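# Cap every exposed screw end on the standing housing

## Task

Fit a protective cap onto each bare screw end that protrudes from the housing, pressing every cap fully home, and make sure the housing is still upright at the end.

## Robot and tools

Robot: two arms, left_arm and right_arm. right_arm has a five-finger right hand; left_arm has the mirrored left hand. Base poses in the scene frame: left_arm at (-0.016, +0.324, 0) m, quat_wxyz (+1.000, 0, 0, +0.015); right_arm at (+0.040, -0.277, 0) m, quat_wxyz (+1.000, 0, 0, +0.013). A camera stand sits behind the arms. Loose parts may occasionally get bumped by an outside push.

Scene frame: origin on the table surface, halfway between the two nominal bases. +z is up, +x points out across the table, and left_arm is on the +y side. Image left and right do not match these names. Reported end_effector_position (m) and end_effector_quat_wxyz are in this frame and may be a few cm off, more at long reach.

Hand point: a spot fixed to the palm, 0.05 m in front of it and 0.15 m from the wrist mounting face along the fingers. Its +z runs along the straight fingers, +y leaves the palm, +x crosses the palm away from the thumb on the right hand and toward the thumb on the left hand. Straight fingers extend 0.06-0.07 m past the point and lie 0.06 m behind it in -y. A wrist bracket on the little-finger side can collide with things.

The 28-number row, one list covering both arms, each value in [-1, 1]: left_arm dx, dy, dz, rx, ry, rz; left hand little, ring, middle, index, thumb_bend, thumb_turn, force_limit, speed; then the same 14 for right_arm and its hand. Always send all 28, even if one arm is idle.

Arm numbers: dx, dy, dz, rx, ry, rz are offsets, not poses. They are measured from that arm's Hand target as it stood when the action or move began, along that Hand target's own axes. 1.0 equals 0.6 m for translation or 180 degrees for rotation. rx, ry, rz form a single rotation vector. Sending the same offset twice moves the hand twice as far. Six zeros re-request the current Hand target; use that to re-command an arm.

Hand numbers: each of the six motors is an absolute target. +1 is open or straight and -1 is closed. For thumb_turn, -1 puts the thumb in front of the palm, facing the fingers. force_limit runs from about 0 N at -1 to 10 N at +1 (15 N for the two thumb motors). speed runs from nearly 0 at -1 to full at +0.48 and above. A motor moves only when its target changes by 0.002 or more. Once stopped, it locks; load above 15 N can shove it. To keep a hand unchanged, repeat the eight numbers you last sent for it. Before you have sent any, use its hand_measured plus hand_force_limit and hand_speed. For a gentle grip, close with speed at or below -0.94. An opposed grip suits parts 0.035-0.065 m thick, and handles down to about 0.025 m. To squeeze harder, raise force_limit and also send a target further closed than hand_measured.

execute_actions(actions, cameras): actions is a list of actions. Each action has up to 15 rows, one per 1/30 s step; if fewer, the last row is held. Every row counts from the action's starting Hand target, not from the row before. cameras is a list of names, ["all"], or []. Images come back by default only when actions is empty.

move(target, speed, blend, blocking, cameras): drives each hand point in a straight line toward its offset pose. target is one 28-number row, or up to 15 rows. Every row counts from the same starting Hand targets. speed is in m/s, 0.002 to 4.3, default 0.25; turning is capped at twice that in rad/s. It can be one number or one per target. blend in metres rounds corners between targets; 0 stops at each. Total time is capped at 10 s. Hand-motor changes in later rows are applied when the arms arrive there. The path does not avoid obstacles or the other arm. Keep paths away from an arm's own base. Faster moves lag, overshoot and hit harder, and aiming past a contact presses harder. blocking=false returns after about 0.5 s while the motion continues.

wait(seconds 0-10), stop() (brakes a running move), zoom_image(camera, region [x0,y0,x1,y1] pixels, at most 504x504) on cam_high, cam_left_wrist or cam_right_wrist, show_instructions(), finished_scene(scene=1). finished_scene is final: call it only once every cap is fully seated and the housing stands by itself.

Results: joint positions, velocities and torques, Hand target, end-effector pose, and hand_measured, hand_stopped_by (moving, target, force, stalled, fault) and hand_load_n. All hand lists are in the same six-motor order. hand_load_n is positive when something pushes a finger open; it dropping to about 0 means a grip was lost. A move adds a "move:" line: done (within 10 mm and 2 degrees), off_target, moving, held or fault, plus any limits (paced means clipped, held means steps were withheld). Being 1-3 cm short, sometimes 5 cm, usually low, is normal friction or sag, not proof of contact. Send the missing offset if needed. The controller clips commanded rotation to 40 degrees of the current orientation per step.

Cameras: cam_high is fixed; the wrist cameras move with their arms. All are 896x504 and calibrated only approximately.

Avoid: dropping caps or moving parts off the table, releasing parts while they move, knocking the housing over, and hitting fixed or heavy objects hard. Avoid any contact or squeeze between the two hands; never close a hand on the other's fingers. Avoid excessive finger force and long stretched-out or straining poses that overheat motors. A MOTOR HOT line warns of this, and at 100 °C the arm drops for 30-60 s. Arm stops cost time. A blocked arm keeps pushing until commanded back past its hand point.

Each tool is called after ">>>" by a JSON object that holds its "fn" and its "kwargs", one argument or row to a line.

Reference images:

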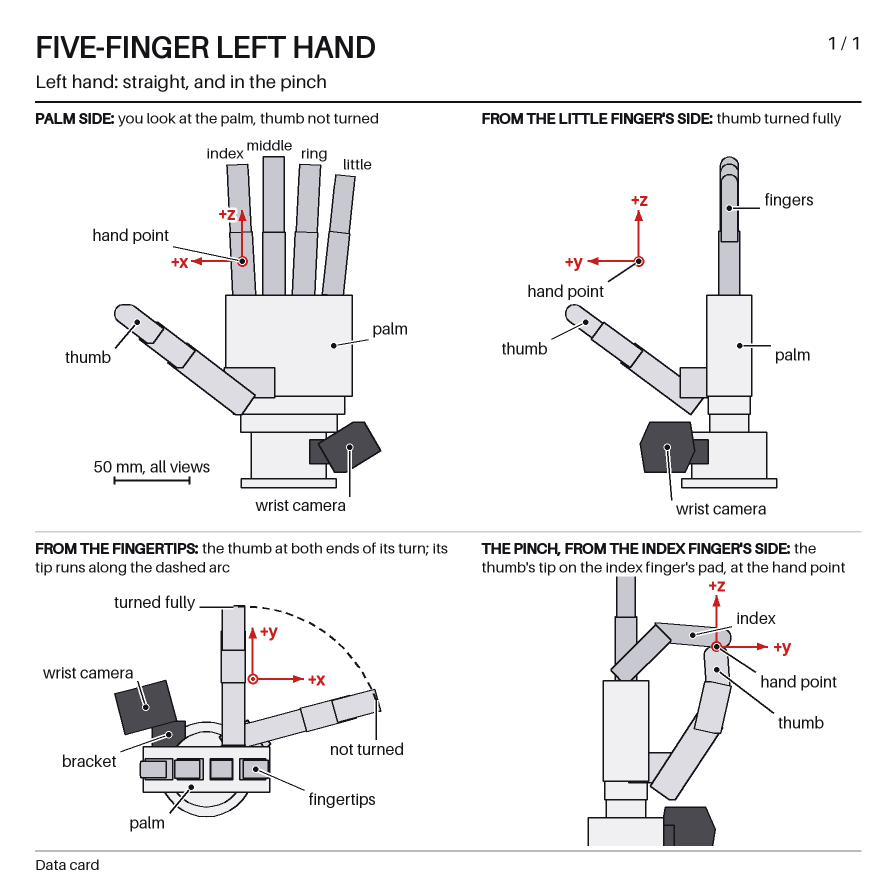

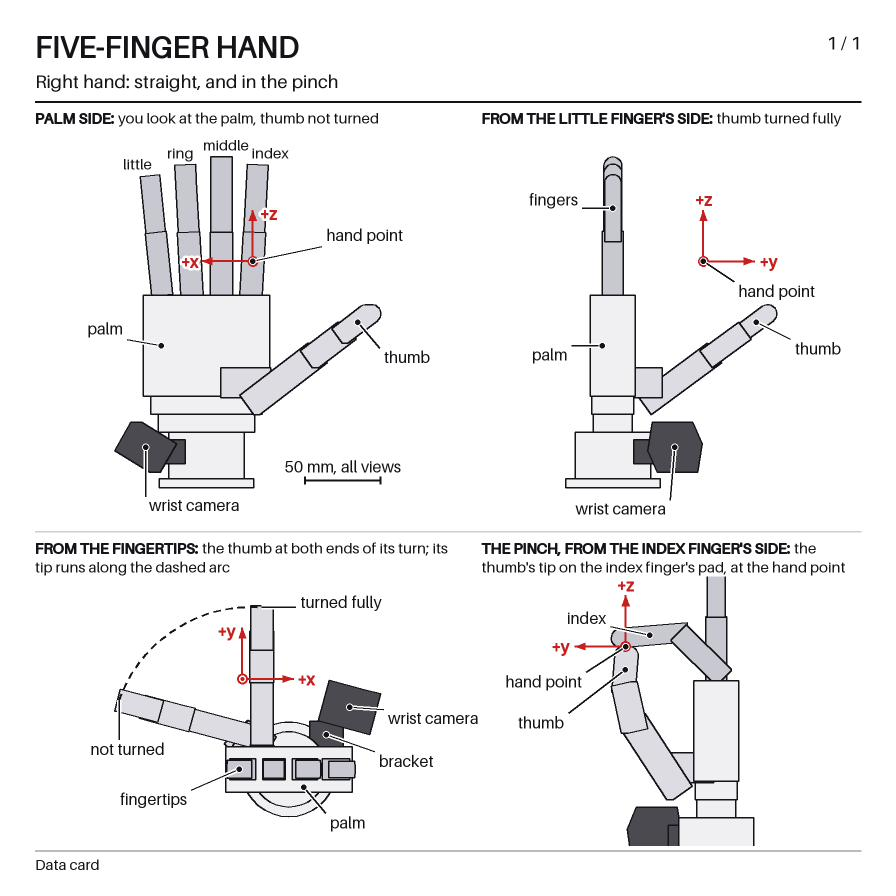

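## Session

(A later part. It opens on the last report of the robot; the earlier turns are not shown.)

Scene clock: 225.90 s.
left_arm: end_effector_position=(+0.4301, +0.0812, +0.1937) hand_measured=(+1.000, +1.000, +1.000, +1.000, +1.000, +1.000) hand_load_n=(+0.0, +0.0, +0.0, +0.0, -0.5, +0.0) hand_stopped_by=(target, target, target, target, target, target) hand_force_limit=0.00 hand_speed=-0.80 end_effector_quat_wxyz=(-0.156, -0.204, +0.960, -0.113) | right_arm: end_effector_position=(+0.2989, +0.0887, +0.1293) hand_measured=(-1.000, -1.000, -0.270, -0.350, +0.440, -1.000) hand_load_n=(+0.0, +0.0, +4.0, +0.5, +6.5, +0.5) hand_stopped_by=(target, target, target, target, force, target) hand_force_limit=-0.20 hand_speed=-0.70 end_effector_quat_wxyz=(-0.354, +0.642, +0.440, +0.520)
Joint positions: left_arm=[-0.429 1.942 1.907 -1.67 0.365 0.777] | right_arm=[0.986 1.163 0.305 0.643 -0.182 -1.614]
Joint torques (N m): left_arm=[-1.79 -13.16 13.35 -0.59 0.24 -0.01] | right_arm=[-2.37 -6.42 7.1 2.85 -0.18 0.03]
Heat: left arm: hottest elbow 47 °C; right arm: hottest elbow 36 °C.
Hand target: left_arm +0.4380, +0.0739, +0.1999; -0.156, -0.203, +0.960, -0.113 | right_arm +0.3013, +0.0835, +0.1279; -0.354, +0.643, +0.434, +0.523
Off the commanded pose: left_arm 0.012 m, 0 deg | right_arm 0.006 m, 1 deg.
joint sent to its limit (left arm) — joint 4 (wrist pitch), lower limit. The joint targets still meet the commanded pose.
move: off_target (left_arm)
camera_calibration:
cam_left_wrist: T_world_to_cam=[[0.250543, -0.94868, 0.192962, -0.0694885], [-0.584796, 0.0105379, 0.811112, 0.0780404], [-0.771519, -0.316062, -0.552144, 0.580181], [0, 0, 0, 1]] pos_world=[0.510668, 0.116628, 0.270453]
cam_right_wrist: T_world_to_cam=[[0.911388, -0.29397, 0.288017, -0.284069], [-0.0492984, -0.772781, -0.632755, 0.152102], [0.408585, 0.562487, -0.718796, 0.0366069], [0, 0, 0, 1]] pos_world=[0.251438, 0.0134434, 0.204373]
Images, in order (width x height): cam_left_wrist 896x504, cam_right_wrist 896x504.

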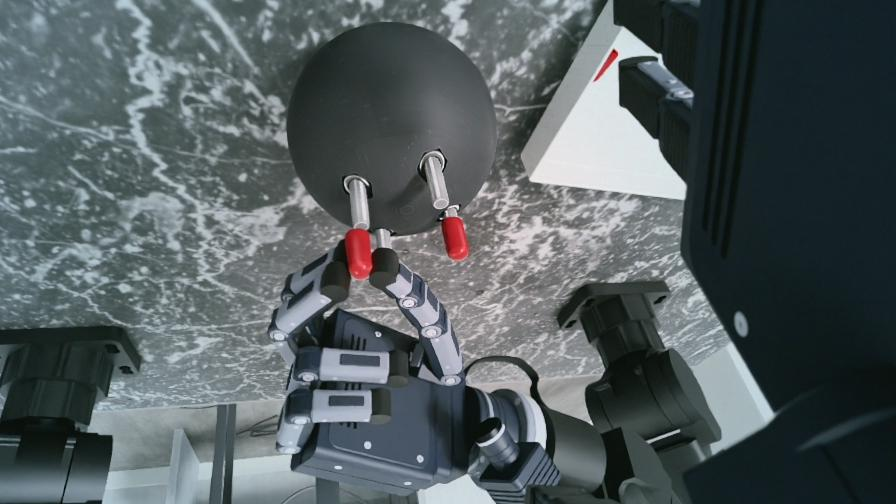

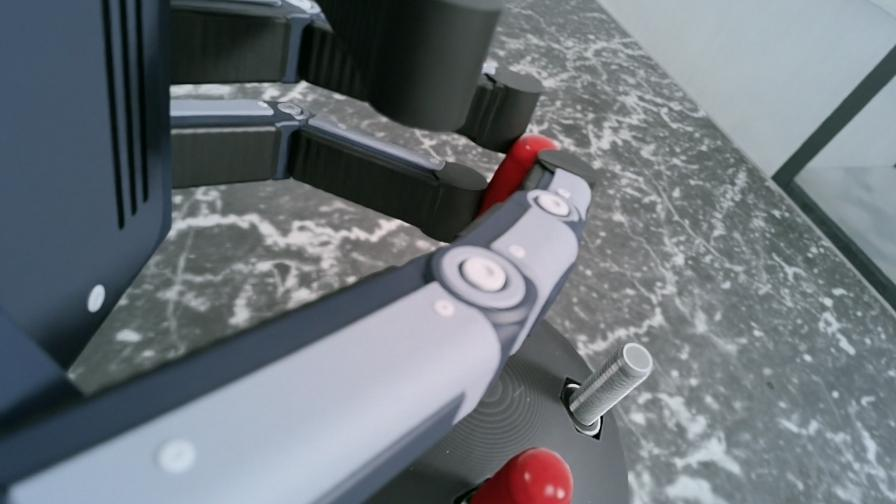

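>>> {"fn": "move", "kwargs": {
  "target": [0,0,0,0,0,0,1,1,1,1,1,1,0,-0.8,-0.0097,0.0007,-0.0015,0,0,0,-1,-1,-0.27,-0.35,0.35,-1,-0.2,-0.7],
  "speed": 0.05,
  "cameras": ["cam_left_wrist"]
}}

>>> {"fn": "zoom_image", "kwargs": {
  "camera": "cam_left_wrist",
  "region": [330, 160, 460, 320]
}}

Scene clock: 227.80 s.
left_arm: end_effector_position=(+0.4301, +0.0812, +0.1937) hand_measured=(+1.000, +1.000, +1.000, +1.000, +1.000, +1.000) hand_load_n=(+0.0, +0.0, +0.0, +0.0, +0.0, +0.0) hand_stopped_by=(target, target, target, target, target, target) hand_force_limit=0.00 hand_speed=-0.80 end_effector_quat_wxyz=(-0.156, -0.204, +0.960, -0.113) | right_arm: end_effector_position=(+0.2984, +0.0865, +0.1291) hand_measured=(-1.000, -1.000, -0.270, -0.350, +0.440, -1.000) hand_load_n=(+0.0, -0.5, +4.0, +0.0, +6.5, +0.5) hand_stopped_by=(target, target, target, target, force, target) hand_force_limit=-0.20 hand_speed=-0.70 end_effector_quat_wxyz=(-0.356, +0.638, +0.438, +0.524)
Joint positions: left_arm=[-0.429 1.942 1.907 -1.67 0.365 0.777] | right_arm=[0.983 1.167 0.293 0.671 -0.186 -1.614]
Joint torques (N m): left_arm=[-1.26 -13.51 13.34 -0.44 0.23 0.01] | right_arm=[-2.61 -5.48 7.13 2.93 -0.16 0.04]
Heat: left arm: hottest elbow 47 °C; right arm: hottest elbow 36 °C.
Hand target: left_arm +0.4380, +0.0739, +0.1999; -0.156, -0.203, +0.960, -0.113 | right_arm +0.3009, +0.0814, +0.1224; -0.354, +0.643, +0.434, +0.523
Off the commanded pose: left_arm 0.012 m, 0 deg | right_arm 0.009 m, 1 deg.
joint sent to its limit (left arm) — joint 4 (wrist pitch), lower limit. The joint targets still meet the commanded pose.
move: off_target (left_arm)
camera_calibration:
cam_left_wrist: T_world_to_cam=[[0.250543, -0.94868, 0.192962, -0.0694885], [-0.584796, 0.0105379, 0.811112, 0.0780404], [-0.771519, -0.316062, -0.552144, 0.580181], [0, 0, 0, 1]] pos_world=[0.510668, 0.116628, 0.270453]
Images, in order (width x height): cam_left_wrist 896x504.

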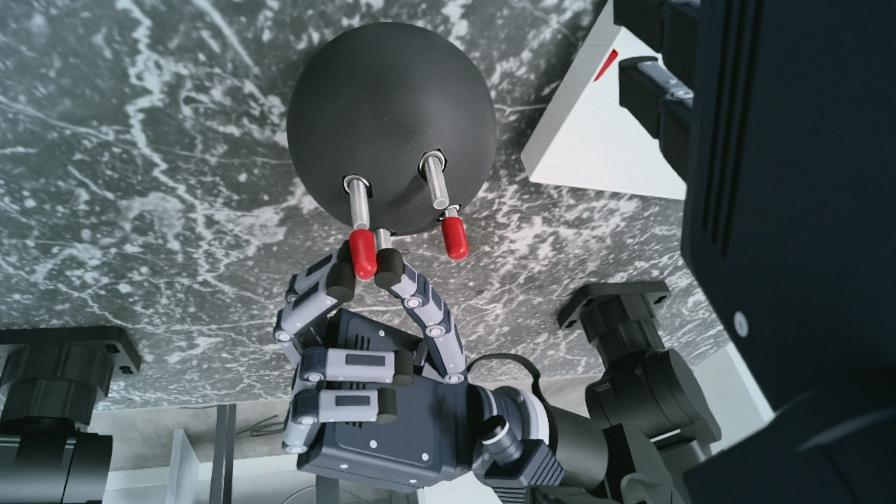

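Scaled by 3.150.

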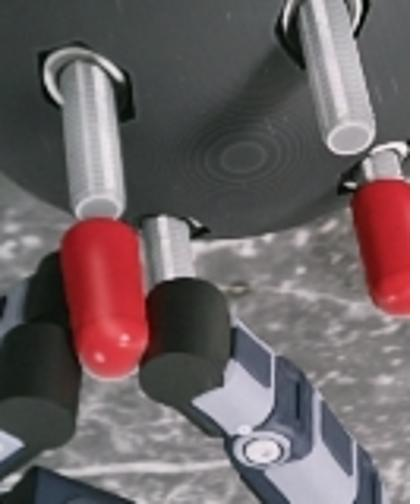

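>>> {"fn": "move", "kwargs": {
  "target": [0,0,0,0,0,0,1,1,1,1,1,1,0,-0.8,-0.0078,-0.0002,0.0010,0,0,0,-1,-1,-0.27,-0.35,0.35,-1,-0.2,-0.7],
  "speed": 0.05,
  "cameras": ["cam_left_wrist"]
}}

>>> {"fn": "zoom_image", "kwargs": {
  "camera": "cam_left_wrist",
  "region": [330, 160, 460, 320]
}}

Scene clock: 229.63 s.
left_arm: end_effector_position=(+0.4301, +0.0812, +0.1937) hand_measured=(+1.000, +1.000, +1.000, +1.000, +1.000, +1.000) hand_load_n=(+0.5, +0.0, +0.0, +0.0, +0.0, +0.0) hand_stopped_by=(target, target, target, target, target, target) hand_force_limit=0.00 hand_speed=-0.80 end_effector_quat_wxyz=(-0.156, -0.204, +0.960, -0.113) | right_arm: end_effector_position=(+0.2986, +0.0869, +0.1263) hand_measured=(-1.000, -1.000, -0.270, -0.350, +0.440, -1.000) hand_load_n=(+0.0, +0.0, +4.5, +0.0, +6.5, +0.0) hand_stopped_by=(target, target, target, target, force, target) hand_force_limit=-0.20 hand_speed=-0.70 end_effector_quat_wxyz=(-0.356, +0.637, +0.437, +0.526)
Joint positions: left_arm=[-0.429 1.942 1.907 -1.67 0.365 0.777] | right_arm=[0.983 1.185 0.288 0.699 -0.186 -1.614]
Joint torques (N m): left_arm=[-1.2 -12.63 13.3 -0.59 0.23 0.01] | right_arm=[-2.02 -5.66 6.78 2.73 -0.15 0.05]
Heat: left arm: hottest elbow 47 °C; right arm: hottest elbow 35 °C.
Hand target: left_arm +0.4380, +0.0739, +0.1999; -0.156, -0.203, +0.960, -0.113 | right_arm +0.3006, +0.0811, +0.1176; -0.354, +0.643, +0.434, +0.523
Off the commanded pose: left_arm 0.012 m, 0 deg | right_arm 0.011 m, 1 deg.
joint sent to its limit (left arm) — joint 4 (wrist pitch), lower limit. The joint targets still meet the commanded pose.
move: off_target (left_arm, right_arm)
camera_calibration:
cam_left_wrist: T_world_to_cam=[[0.250543, -0.94868, 0.192962, -0.0694885], [-0.584796, 0.0105379, 0.811112, 0.0780404], [-0.771519, -0.316062, -0.552144, 0.580181], [0, 0, 0, 1]] pos_world=[0.510668, 0.116628, 0.270453]
Images, in order (width x height): cam_left_wrist 896x504.

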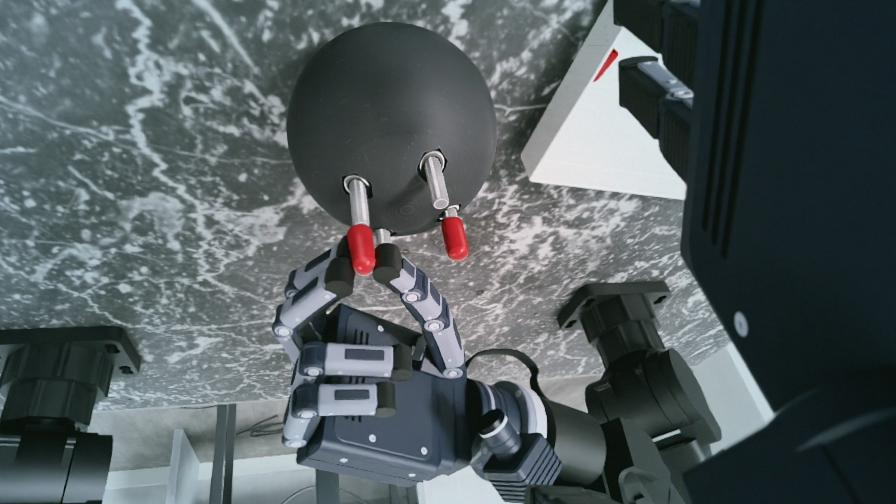

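Scaled by 3.150.

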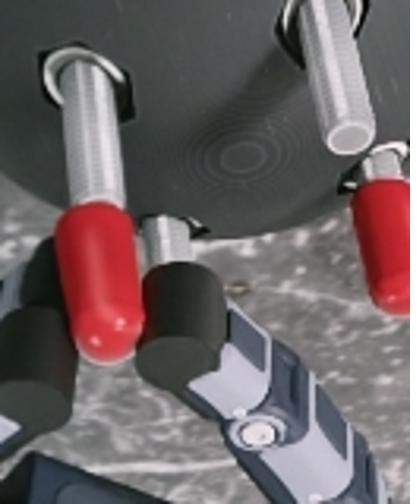

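>>> {"fn": "move", "kwargs": {
  "target": [0,0,0,0,0,0,1,1,1,1,1,1,0,-0.8,-0.0083,0.0005,0.0004,0,0,0,-1,-1,-0.27,-0.35,0.35,-1,-0.2,-0.7],
  "speed": 0.05,
  "cameras": ["cam_left_wrist"]
}}

>>> {"fn": "zoom_image", "kwargs": {
  "camera": "cam_left_wrist",
  "region": [330, 160, 460, 320]
}}

Scene clock: 231.40 s.
left_arm: end_effector_position=(+0.4301, +0.0812, +0.1937) hand_measured=(+1.000, +1.000, +1.000, +1.000, +1.000, +1.000) hand_load_n=(+0.0, +0.0, +0.0, +0.0, +0.0, +0.0) hand_stopped_by=(target, target, target, target, target, target) hand_force_limit=0.00 hand_speed=-0.80 end_effector_quat_wxyz=(-0.156, -0.204, +0.960, -0.113) | right_arm: end_effector_position=(+0.2991, +0.0875, +0.1257) hand_measured=(-1.000, -1.000, -0.270, -0.350, +0.440, -1.000) hand_load_n=(+0.0, +0.0, +4.0, +0.5, +6.5, -0.5) hand_stopped_by=(target, target, target, target, force, target) hand_force_limit=-0.20 hand_speed=-0.70 end_effector_quat_wxyz=(-0.358, +0.633, +0.436, +0.530)
Joint positions: left_arm=[-0.429 1.942 1.907 -1.67 0.365 0.777] | right_arm=[0.983 1.202 0.283 0.733 -0.187 -1.614]
Joint torques (N m): left_arm=[-0.62 -13.92 13.29 -0.36 0.26 -0.04] | right_arm=[-2.32 -4.95 6.5 2.58 -0.14 0.02]
Heat: left arm: hottest elbow 47 °C; right arm: hottest elbow 35 °C.
Hand target: left_arm +0.4380, +0.0739, +0.1999; -0.156, -0.203, +0.960, -0.113 | right_arm +0.3006, +0.0803, +0.1128; -0.354, +0.643, +0.434, +0.523
Off the commanded pose: left_arm 0.012 m, 0 deg | right_arm 0.015 m, 1 deg.
joint sent to its limit (left arm) — joint 4 (wrist pitch), lower limit. The joint targets still meet the commanded pose.
move: off_target (left_arm, right_arm)
camera_calibration:
cam_left_wrist: T_world_to_cam=[[0.250543, -0.94868, 0.192962, -0.0694885], [-0.584796, 0.0105379, 0.811112, 0.0780404], [-0.771519, -0.316062, -0.552144, 0.580181], [0, 0, 0, 1]] pos_world=[0.510668, 0.116628, 0.270453]
Images, in order (width x height): cam_left_wrist 896x504.

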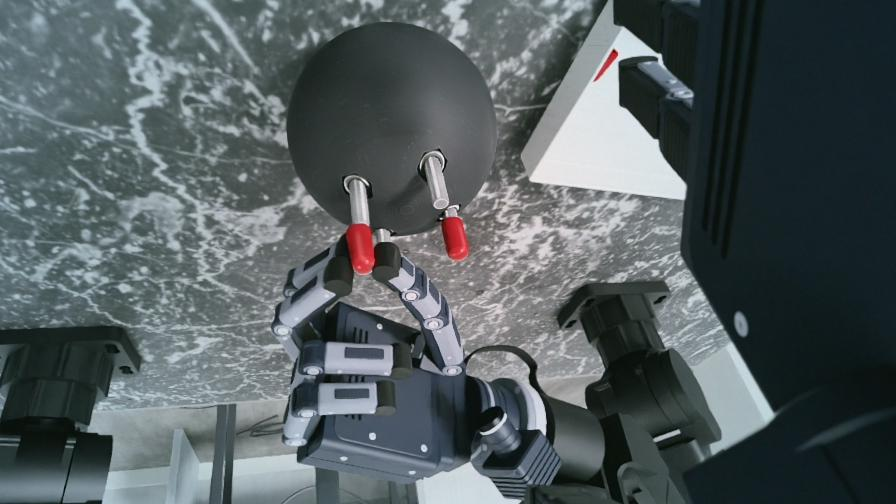

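Scaled by 3.150.

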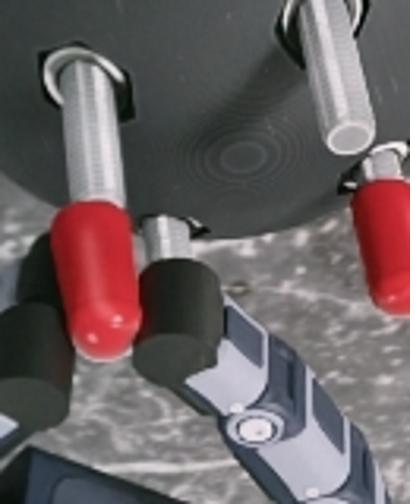

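>>> {"fn": "move", "kwargs": {
  "target": [0,0,0,0,0,0,1,1,1,1,1,1,0,-0.8,0.0125,0.0011,-0.0048,0,0,0,-1,-1,-0.27,-0.35,0.35,-1,-0.2,-0.7],
  "speed": 0.05,
  "cameras": ["cam_left_wrist"]
}}

>>> {"fn": "zoom_image", "kwargs": {
  "camera": "cam_left_wrist",
  "region": [330, 160, 460, 320]
}}

Scene clock: 233.37 s.
left_arm: end_effector_position=(+0.4301, +0.0812, +0.1937) hand_measured=(+1.000, +1.000, +1.000, +1.000, +1.000, +1.000) hand_load_n=(+0.0, +0.0, +0.0, +0.0, +0.0, +0.0) hand_stopped_by=(target, target, target, target, target, target) hand_force_limit=0.00 hand_speed=-0.80 end_effector_quat_wxyz=(-0.156, -0.204, +0.960, -0.113) | right_arm: end_effector_position=(+0.2993, +0.0856, +0.1263) hand_measured=(-1.000, -1.000, -0.270, -0.350, +0.440, -1.000) hand_load_n=(+0.0, +0.0, +4.5, +0.0, +6.5, +1.0) hand_stopped_by=(target, target, target, target, force, target) hand_force_limit=-0.20 hand_speed=-0.70 end_effector_quat_wxyz=(-0.358, +0.635, +0.436, +0.528)
Joint positions: left_arm=[-0.429 1.942 1.907 -1.67 0.365 0.777] | right_arm=[0.978 1.188 0.283 0.714 -0.19 -1.614]
Joint torques (N m): left_arm=[-1.9 -12.92 13.3 -0.4 0.22 0.01] | right_arm=[-2.49 -7.06 7.01 1.44 -0.16 0.03]
Heat: left arm: hottest elbow 47 °C; right arm: hottest elbow 35 °C.
Hand target: left_arm +0.4380, +0.0739, +0.1999; -0.156, -0.203, +0.960, -0.113 | right_arm +0.3007, +0.0789, +0.1206; -0.354, +0.643, +0.434, +0.523
Off the commanded pose: left_arm 0.012 m, 0 deg | right_arm 0.009 m, 1 deg.
joint sent to its limit (left arm) — joint 4 (wrist pitch), lower limit. The joint targets still meet the commanded pose.
move: off_target (left_arm)
camera_calibration:
cam_left_wrist: T_world_to_cam=[[0.250543, -0.94868, 0.192962, -0.0694885], [-0.584796, 0.0105379, 0.811112, 0.0780404], [-0.771519, -0.316062, -0.552144, 0.580181], [0, 0, 0, 1]] pos_world=[0.510668, 0.116628, 0.270453]
Images, in order (width x height): cam_left_wrist 896x504.

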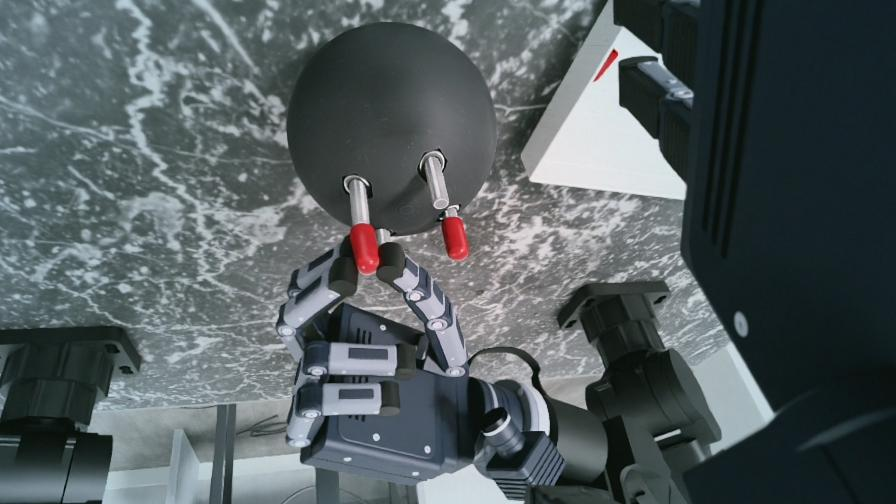

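Scaled by 3.150.

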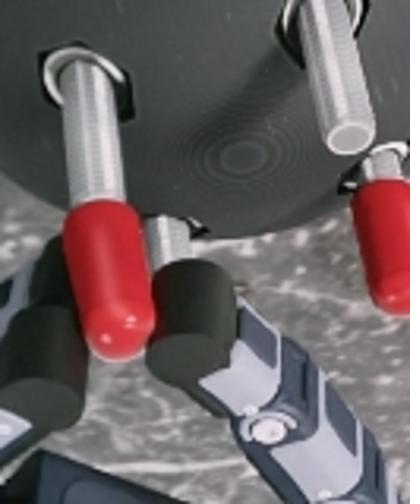

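>>> {"fn": "zoom_image", "kwargs": {
  "camera": "cam_left_wrist",
  "region": [335, 200, 395, 280]
}}

Scaled by 6.300.

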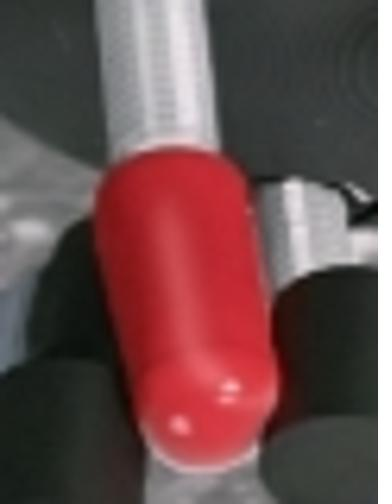

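>>> {"fn": "move", "kwargs": {
  "target": [0,0,0,0,0,0,1,1,1,1,1,1,0,-0.8,0.0067,0,0.0017,0,0,0,-1,-1,-0.27,0.1,0.35,-1,-0.2,0],
  "speed": 0.05,
  "cameras": ["cam_left_wrist","cam_right_wrist"]
}}

>>> {"fn": "zoom_image", "kwargs": {
  "camera": "cam_left_wrist",
  "region": [335, 200, 395, 280]
}}

>>> {"fn": "zoom_image", "kwargs": {
  "camera": "cam_right_wrist",
  "region": [400, 100, 660, 340]
}}

Scene clock: 243.90 s.
left_arm: end_effector_position=(+0.4301, +0.0812, +0.1937) hand_measured=(+1.000, +1.000, +1.000, +1.000, +1.000, +1.000) hand_load_n=(+0.0, +0.0, +0.0, +0.0, +0.0, +0.0) hand_stopped_by=(target, target, target, target, target, target) hand_force_limit=0.00 hand_speed=-0.80 end_effector_quat_wxyz=(-0.156, -0.204, +0.960, -0.113) | right_arm: end_effector_position=(+0.2985, +0.0844, +0.1264) hand_measured=(-1.000, -1.000, -0.270, +0.100, +0.440, -1.000) hand_load_n=(+0.0, +0.0, +4.5, +0.0, +6.0, +1.0) hand_stopped_by=(target, target, target, target, force, target) hand_force_limit=-0.20 hand_speed=0.00 end_effector_quat_wxyz=(-0.357, +0.637, +0.437, +0.525)
Joint positions: left_arm=[-0.429 1.942 1.907 -1.67 0.365 0.777] | right_arm=[0.978 1.177 0.283 0.695 -0.19 -1.614]
Joint torques (N m): left_arm=[-1.38 -12.98 13.23 -0.55 0.26 -0.02] | right_arm=[-2.43 -6.77 7.94 1.51 -0.12 0.01]
Heat: left arm: hottest elbow 47 °C; right arm: hottest elbow 33 °C.
Hand target: left_arm +0.4380, +0.0739, +0.1999; -0.156, -0.203, +0.960, -0.113 | right_arm +0.3014, +0.0806, +0.1244; -0.354, +0.643, +0.434, +0.523
Off the commanded pose: left_arm 0.012 m, 0 deg | right_arm 0.005 m, 1 deg.
joint sent to its limit (left arm) — joint 4 (wrist pitch), lower limit. The joint targets still meet the commanded pose.
move: off_target (left_arm)
camera_calibration:
cam_left_wrist: T_world_to_cam=[[0.250543, -0.94868, 0.192962, -0.0694885], [-0.584796, 0.0105379, 0.811112, 0.0780404], [-0.771519, -0.316062, -0.552144, 0.580181], [0, 0, 0, 1]] pos_world=[0.510668, 0.116628, 0.270453]
cam_right_wrist: T_world_to_cam=[[0.909068, -0.298615, 0.29056, -0.28333], [-0.0444814, -0.762946, -0.64493, 0.146157], [0.414268, 0.573361, -0.706852, 0.0329105], [0, 0, 0, 1]] pos_world=[0.250433, 0.00803386, 0.199848]
Images, in order (width x height): cam_left_wrist 896x504, cam_right_wrist 896x504.

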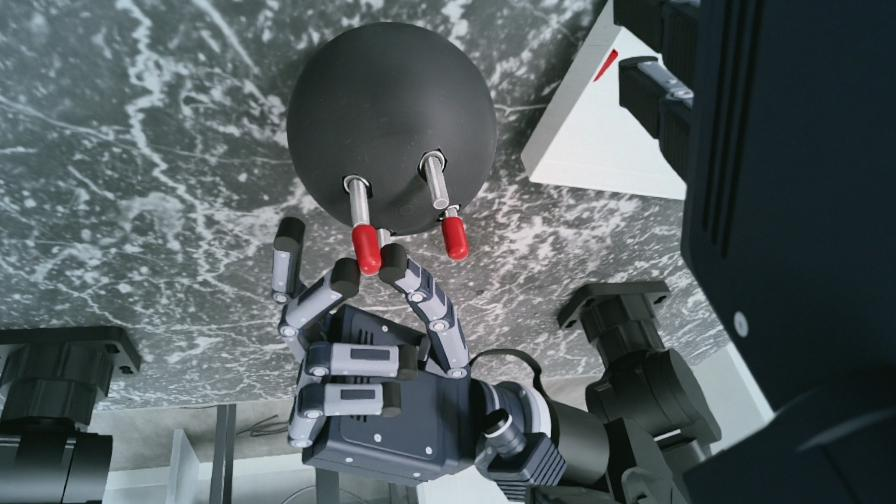

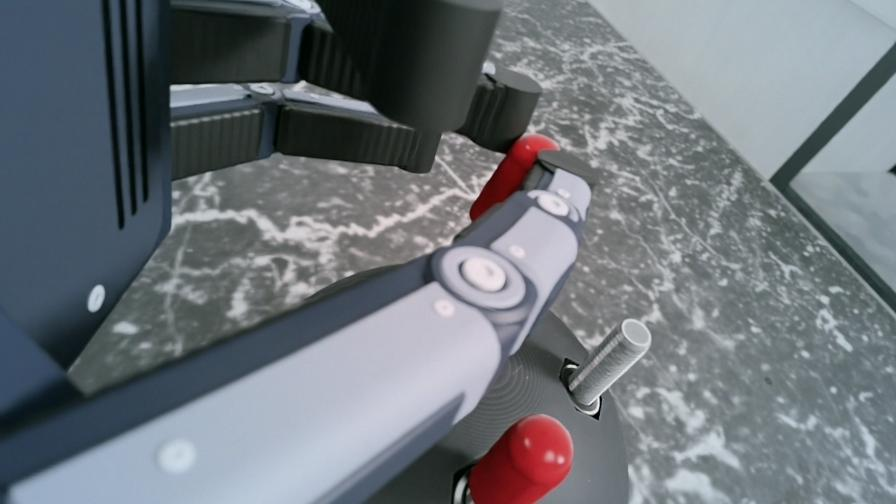

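Scaled by 6.300.

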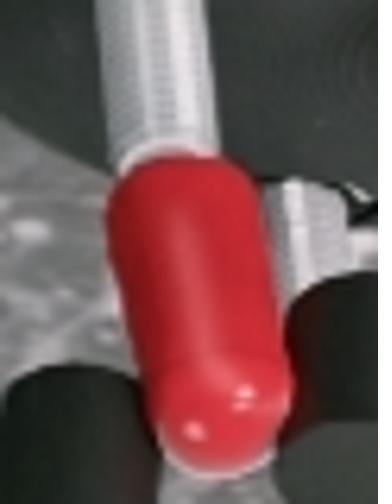

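Scaled by 1.938.

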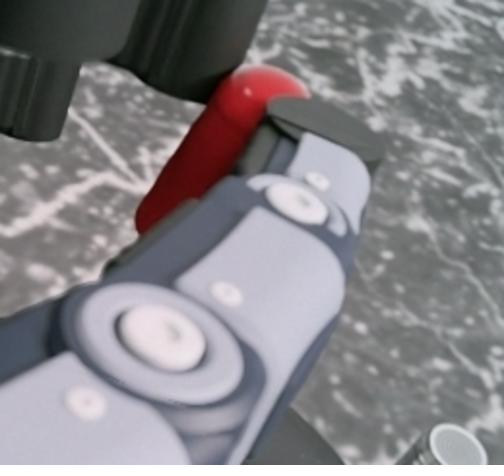

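>>> {"fn": "move", "kwargs": {
  "target": [0,0,0,0,0,0,1,1,1,1,1,1,0,-0.8,0.0103,0.004,0.0047,-0.0062,0.0033,-0.0298,-1,-1,-0.27,0.1,0.35,-1,-0.2,0],
  "speed": 0.05,
  "cameras": ["cam_left_wrist","cam_right_wrist"]
}}

>>> {"fn": "zoom_image", "kwargs": {
  "camera": "cam_left_wrist",
  "region": [325, 190, 395, 280]
}}

>>> {"fn": "zoom_image", "kwargs": {
  "camera": "cam_right_wrist",
  "region": [400, 100, 660, 340]
}}

Scene clock: 248.57 s.
left_arm: end_effector_position=(+0.4301, +0.0812, +0.1937) hand_measured=(+1.000, +1.000, +1.000, +1.000, +1.000, +1.000) hand_load_n=(+0.0, +0.0, +0.0, +0.0, +0.0, +0.0) hand_stopped_by=(target, target, target, target, target, target) hand_force_limit=0.00 hand_speed=-0.80 end_effector_quat_wxyz=(-0.156, -0.204, +0.960, -0.113) | right_arm: end_effector_position=(+0.3055, +0.0803, +0.1290) hand_measured=(-1.000, -1.000, -0.270, +0.100, +0.440, -1.000) hand_load_n=(+0.0, +0.0, +4.5, +0.0, +6.0, +1.5) hand_stopped_by=(target, target, target, target, force, target) hand_force_limit=-0.20 hand_speed=0.00 end_effector_quat_wxyz=(-0.327, +0.628, +0.452, +0.542)
Joint positions: left_arm=[-0.429 1.942 1.907 -1.67 0.365 0.777] | right_arm=[0.978 1.181 0.283 0.695 -0.159 -1.685]
Joint torques (N m): left_arm=[-0.85 -13.33 13.22 -0.72 0.25 -0.02] | right_arm=[-0.79 -5.54 8.03 2.86 0.02 -0.16]
Heat: left arm: hottest elbow 47 °C; right arm: hottest elbow 33 °C.
Hand target: left_arm +0.4380, +0.0739, +0.1999; -0.156, -0.203, +0.960, -0.113 | right_arm +0.3051, +0.0834, +0.1298; -0.325, +0.623, +0.456, +0.546
Off the commanded pose: left_arm 0.012 m, 0 deg | right_arm 0.003 m, 1 deg.
joint sent to its limit (left arm) — joint 4 (wrist pitch), lower limit. The joint targets still meet the commanded pose.
move: off_target (left_arm)
camera_calibration:
cam_left_wrist: T_world_to_cam=[[0.250543, -0.94868, 0.192962, -0.0694885], [-0.584796, 0.0105379, 0.811112, 0.0780404], [-0.771519, -0.316062, -0.552144, 0.580181], [0, 0, 0, 1]] pos_world=[0.510668, 0.116628, 0.270453]
cam_right_wrist: T_world_to_cam=[[0.882079, -0.302778, 0.360919, -0.292192], [-0.0147779, -0.783523, -0.621188, 0.134631], [0.47087, 0.542603, -0.695603, 0.0179021], [0, 0, 0, 1]] pos_world=[0.251296, 0.0073037, 0.201541]
Images, in order (width x height): cam_left_wrist 896x504, cam_right_wrist 896x504.

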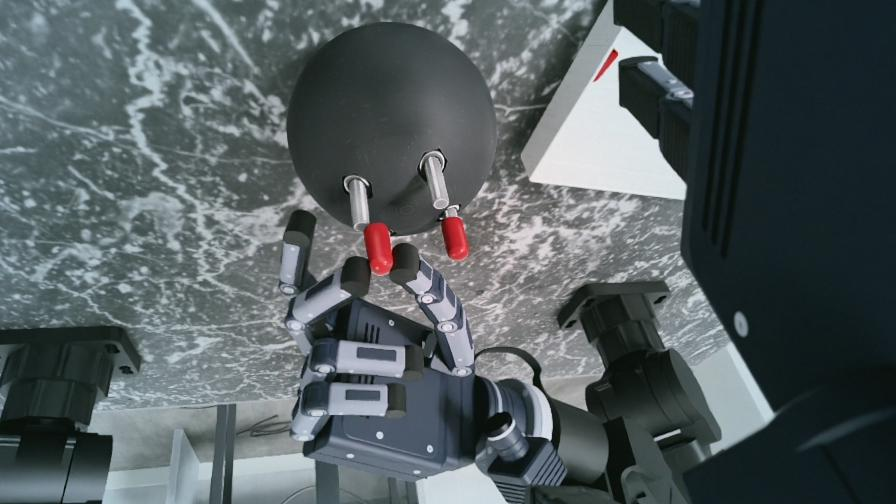

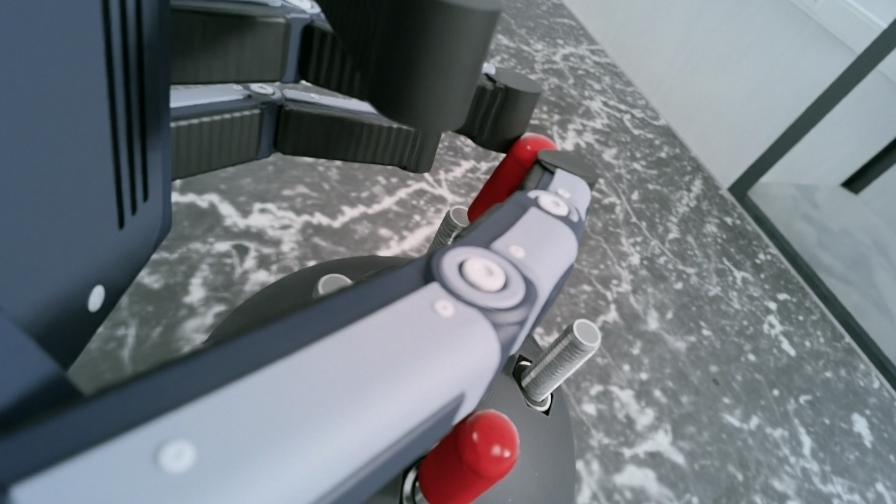

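Scaled by 5.600.

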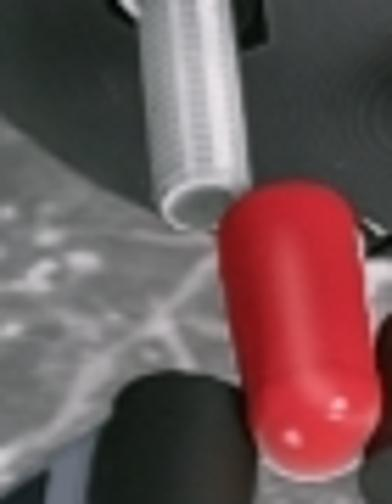

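Scaled by 1.938.

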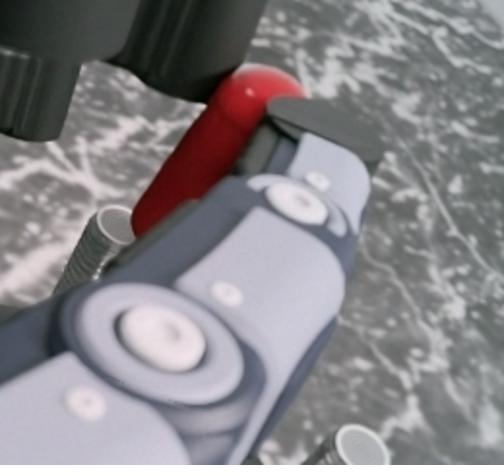

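>>> {"fn": "move", "kwargs": {
  "target": [0,0,0,0,0,0,1,1,1,1,1,1,0,-0.8,-0.0008,-0.0125,0.0057,0,0,0,-1,-1,-0.27,0.1,0.35,-1,-0.2,0],
  "speed": 0.05,
  "cameras": ["cam_left_wrist","cam_right_wrist"]
}}

>>> {"fn": "zoom_image", "kwargs": {
  "camera": "cam_left_wrist",
  "region": [325, 190, 395, 280]
}}

>>> {"fn": "zoom_image", "kwargs": {
  "camera": "cam_right_wrist",
  "region": [400, 100, 660, 340]
}}

Scene clock: 254.27 s.
left_arm: end_effector_position=(+0.4301, +0.0812, +0.1937) hand_measured=(+1.000, +1.000, +1.000, +1.000, +1.000, +1.000) hand_load_n=(+0.0, +0.0, +0.0, +0.0, +0.0, +0.0) hand_stopped_by=(target, target, target, target, target, target) hand_force_limit=0.00 hand_speed=-0.80 end_effector_quat_wxyz=(-0.156, -0.204, +0.960, -0.113) | right_arm: end_effector_position=(+0.3016, +0.0838, +0.1263) hand_measured=(-1.000, -1.000, -0.270, +0.100, +0.440, -1.000) hand_load_n=(+0.0, +0.0, +4.0, +0.0, +6.0, +1.5) hand_stopped_by=(target, target, target, target, force, target) hand_force_limit=-0.20 hand_speed=0.00 end_effector_quat_wxyz=(-0.323, +0.629, +0.453, +0.543)
Joint positions: left_arm=[-0.429 1.942 1.907 -1.67 0.365 0.777] | right_arm=[1.004 1.196 0.283 0.708 -0.129 -1.685]
Joint torques (N m): left_arm=[-1.26 -13.68 13.33 -0.53 0.18 -0.03] | right_arm=[-0.62 -5.6 8.2 2.95 0 -0.1]
Heat: left arm: hottest elbow 47 °C; right arm: hottest elbow 33 °C.
Hand target: left_arm +0.4380, +0.0739, +0.1999; -0.156, -0.203, +0.960, -0.113 | right_arm +0.2994, +0.0893, +0.1280; -0.325, +0.623, +0.456, +0.546
Off the commanded pose: left_arm 0.012 m, 0 deg | right_arm 0.006 m, 1 deg.
joint sent to its limit (left arm) — joint 4 (wrist pitch), lower limit. The joint targets still meet the commanded pose.
move: off_target (left_arm)
camera_calibration:
cam_left_wrist: T_world_to_cam=[[0.250543, -0.94868, 0.192962, -0.0694885], [-0.584796, 0.0105379, 0.811112, 0.0780404], [-0.771519, -0.316062, -0.552144, 0.580181], [0, 0, 0, 1]] pos_world=[0.510668, 0.116628, 0.270453]
cam_right_wrist: T_world_to_cam=[[0.879265, -0.304128, 0.366605, -0.286395], [-0.0149022, -0.786827, -0.616994, 0.135318], [0.4761, 0.537038, -0.696361, 0.014996], [0, 0, 0, 1]] pos_world=[0.246694, 0.0113178, 0.198927]
Images, in order (width x height): cam_left_wrist 896x504, cam_right_wrist 896x504.

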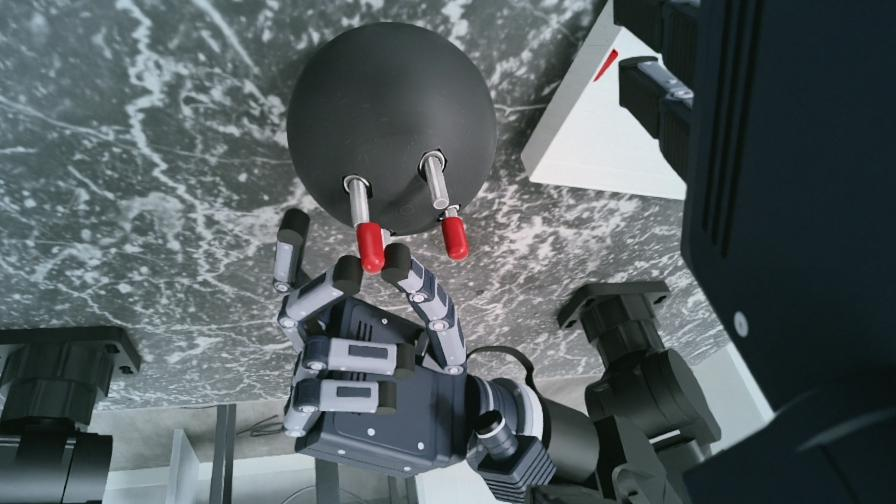

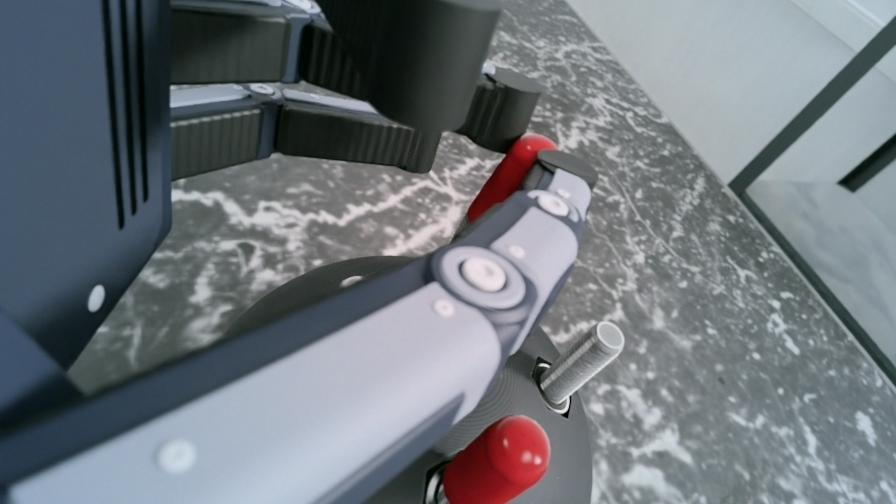

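Scaled by 5.600.

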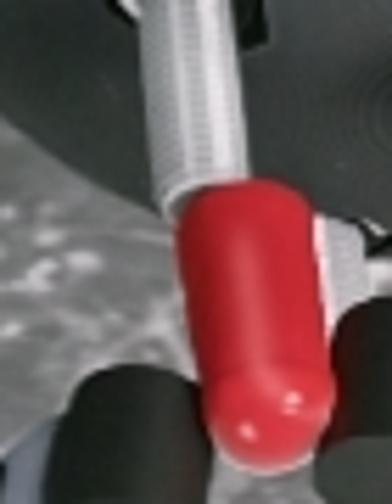

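Scaled by 1.938.

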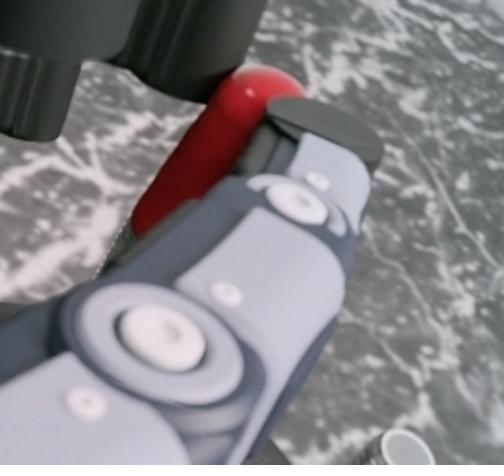

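>>> {"fn": "move", "kwargs": {
  "target": [0,0,0,0,0,0,1,1,1,1,1,1,0,-0.8,0.003,-0.0055,0.004,0,0,0,-1,-1,-0.27,0.1,0.35,-1,-0.2,0],
  "speed": 0.05,
  "cameras": ["cam_left_wrist"]
}}

>>> {"fn": "zoom_image", "kwargs": {
  "camera": "cam_left_wrist",
  "region": [325, 190, 395, 280]
}}

Scene clock: 255.83 s.
left_arm: end_effector_position=(+0.4301, +0.0812, +0.1937) hand_measured=(+1.000, +1.000, +1.000, +1.000, +1.000, +1.000) hand_load_n=(+0.0, +0.0, +0.0, +0.0, +0.0, +0.0) hand_stopped_by=(target, target, target, target, target, target) hand_force_limit=0.00 hand_speed=-0.80 end_effector_quat_wxyz=(-0.156, -0.204, +0.960, -0.113) | right_arm: end_effector_position=(+0.2986, +0.0856, +0.1252) hand_measured=(-1.000, -1.000, -0.270, +0.100, +0.440, -1.000) hand_load_n=(+0.0, +0.0, +4.0, +0.0, +6.0, +1.5) hand_stopped_by=(target, target, target, target, force, target) hand_force_limit=-0.20 hand_speed=0.00 end_effector_quat_wxyz=(-0.322, +0.629, +0.454, +0.542)
Joint positions: left_arm=[-0.429 1.942 1.907 -1.67 0.365 0.777] | right_arm=[1.018 1.199 0.283 0.709 -0.115 -1.685]
Joint torques (N m): left_arm=[-1.85 -13.74 13.42 -0.4 0.24 0.02] | right_arm=[-0.5 -5.83 8.73 2.8 0.04 -0.06]
Heat: left arm: hottest elbow 47 °C; right arm: hottest elbow 33 °C.
Hand target: left_arm +0.4380, +0.0739, +0.1999; -0.156, -0.203, +0.960, -0.113 | right_arm +0.2973, +0.0930, +0.1290; -0.325, +0.623, +0.456, +0.546
Off the commanded pose: left_arm 0.012 m, 0 deg | right_arm 0.008 m, 1 deg.
joint sent to its limit (left arm) — joint 4 (wrist pitch), lower limit. The joint targets still meet the commanded pose.
move: off_target (left_arm)
camera_calibration:
cam_left_wrist: T_world_to_cam=[[0.250543, -0.94868, 0.192962, -0.0694885], [-0.584796, 0.0105379, 0.811112, 0.0780404], [-0.771519, -0.316062, -0.552144, 0.580181], [0, 0, 0, 1]] pos_world=[0.510668, 0.116628, 0.270453]
Images, in order (width x height): cam_left_wrist 896x504.

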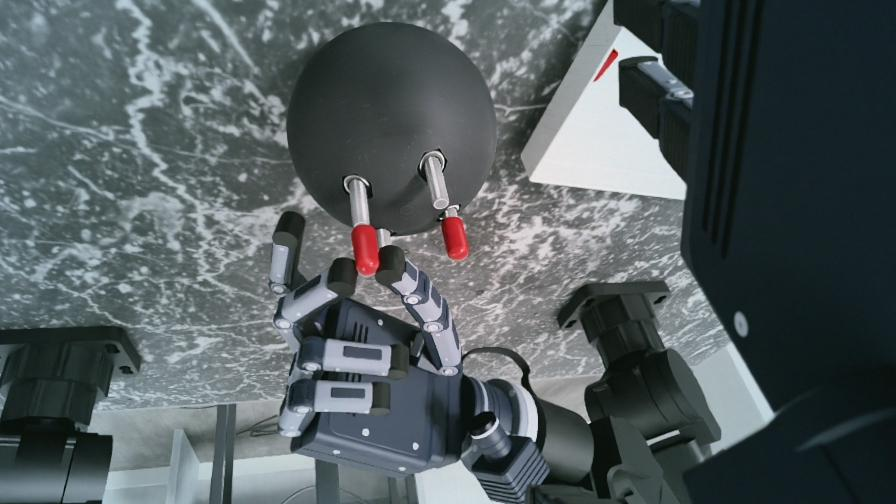

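Scaled by 5.600.

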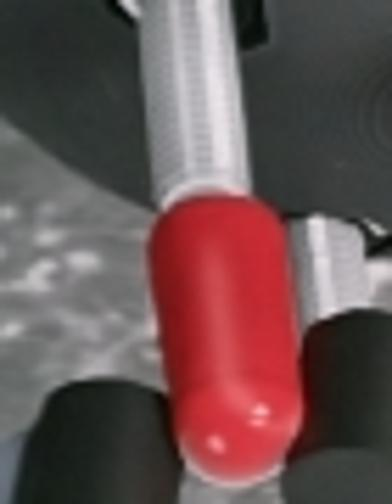

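>>> {"fn": "move", "kwargs": {
  "target": [0,0,0,0,0,0,1,1,1,1,1,1,0,-0.8,0.0013,0.0022,0.0036,0,0,0,-1,-1,-0.27,0.1,0.35,-1,-0.2,0],
  "speed": 0.05,
  "cameras": ["cam_left_wrist"]
}}

>>> {"fn": "zoom_image", "kwargs": {
  "camera": "cam_left_wrist",
  "region": [325, 190, 395, 280]
}}

Scene clock: 257.23 s.
left_arm: end_effector_position=(+0.4301, +0.0812, +0.1937) hand_measured=(+1.000, +1.000, +1.000, +1.000, +1.000, +1.000) hand_load_n=(+0.0, +0.0, +0.0, +0.0, +0.0, +0.0) hand_stopped_by=(target, target, target, target, target, target) hand_force_limit=0.00 hand_speed=-0.80 end_effector_quat_wxyz=(-0.156, -0.204, +0.960, -0.113) | right_arm: end_effector_position=(+0.2986, +0.0856, +0.1244) hand_measured=(-1.000, -1.000, -0.270, +0.100, +0.440, -1.000) hand_load_n=(+0.0, +0.0, +4.0, +0.0, +6.0, +0.5) hand_stopped_by=(target, target, target, target, force, target) hand_force_limit=-0.20 hand_speed=0.00 end_effector_quat_wxyz=(-0.321, +0.630, +0.455, +0.542)
Joint positions: left_arm=[-0.429 1.942 1.907 -1.67 0.365 0.777] | right_arm=[1.018 1.201 0.283 0.709 -0.115 -1.685]
Joint torques (N m): left_arm=[-1.32 -13.22 13.44 -0.43 0.22 -0.07] | right_arm=[-0.91 -5.42 9.36 2.85 -0.11 -0.06]
Heat: left arm: hottest elbow 47 °C; right arm: hottest elbow 33 °C.
Hand target: left_arm +0.4380, +0.0739, +0.1999; -0.156, -0.203, +0.960, -0.113 | right_arm +0.2994, +0.0946, +0.1294; -0.325, +0.623, +0.456, +0.546
Off the commanded pose: left_arm 0.012 m, 0 deg | right_arm 0.010 m, 1 deg.
joint sent to its limit (left arm) — joint 4 (wrist pitch), lower limit. The joint targets still meet the commanded pose.
move: off_target (left_arm)
camera_calibration:
cam_left_wrist: T_world_to_cam=[[0.250543, -0.94868, 0.192962, -0.0694885], [-0.584796, 0.0105379, 0.811112, 0.0780404], [-0.771519, -0.316062, -0.552144, 0.580181], [0, 0, 0, 1]] pos_world=[0.510668, 0.116628, 0.270453]
Images, in order (width x height): cam_left_wrist 896x504.

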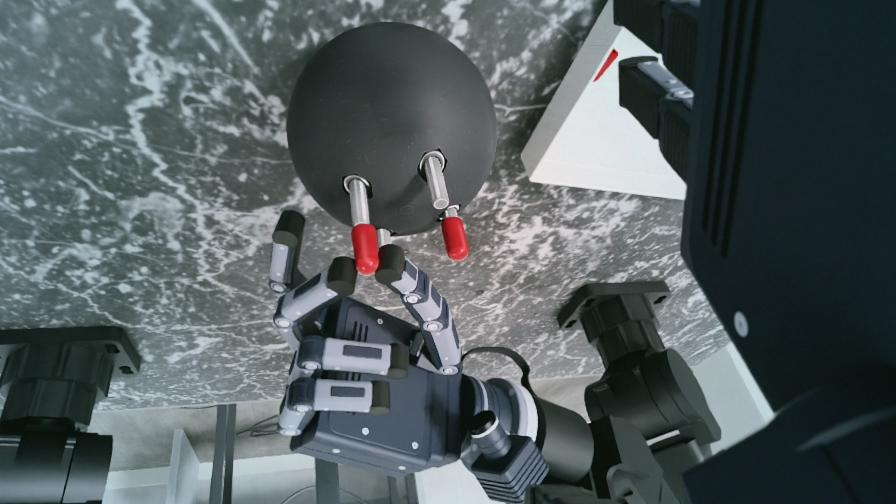

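Scaled by 5.600.

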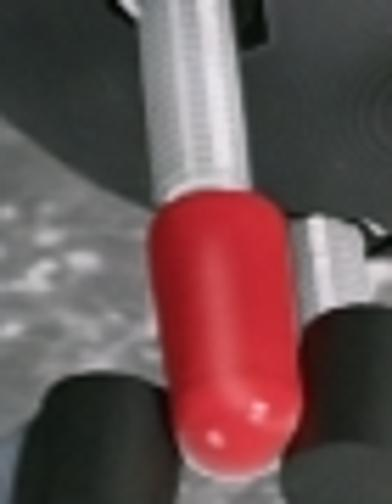

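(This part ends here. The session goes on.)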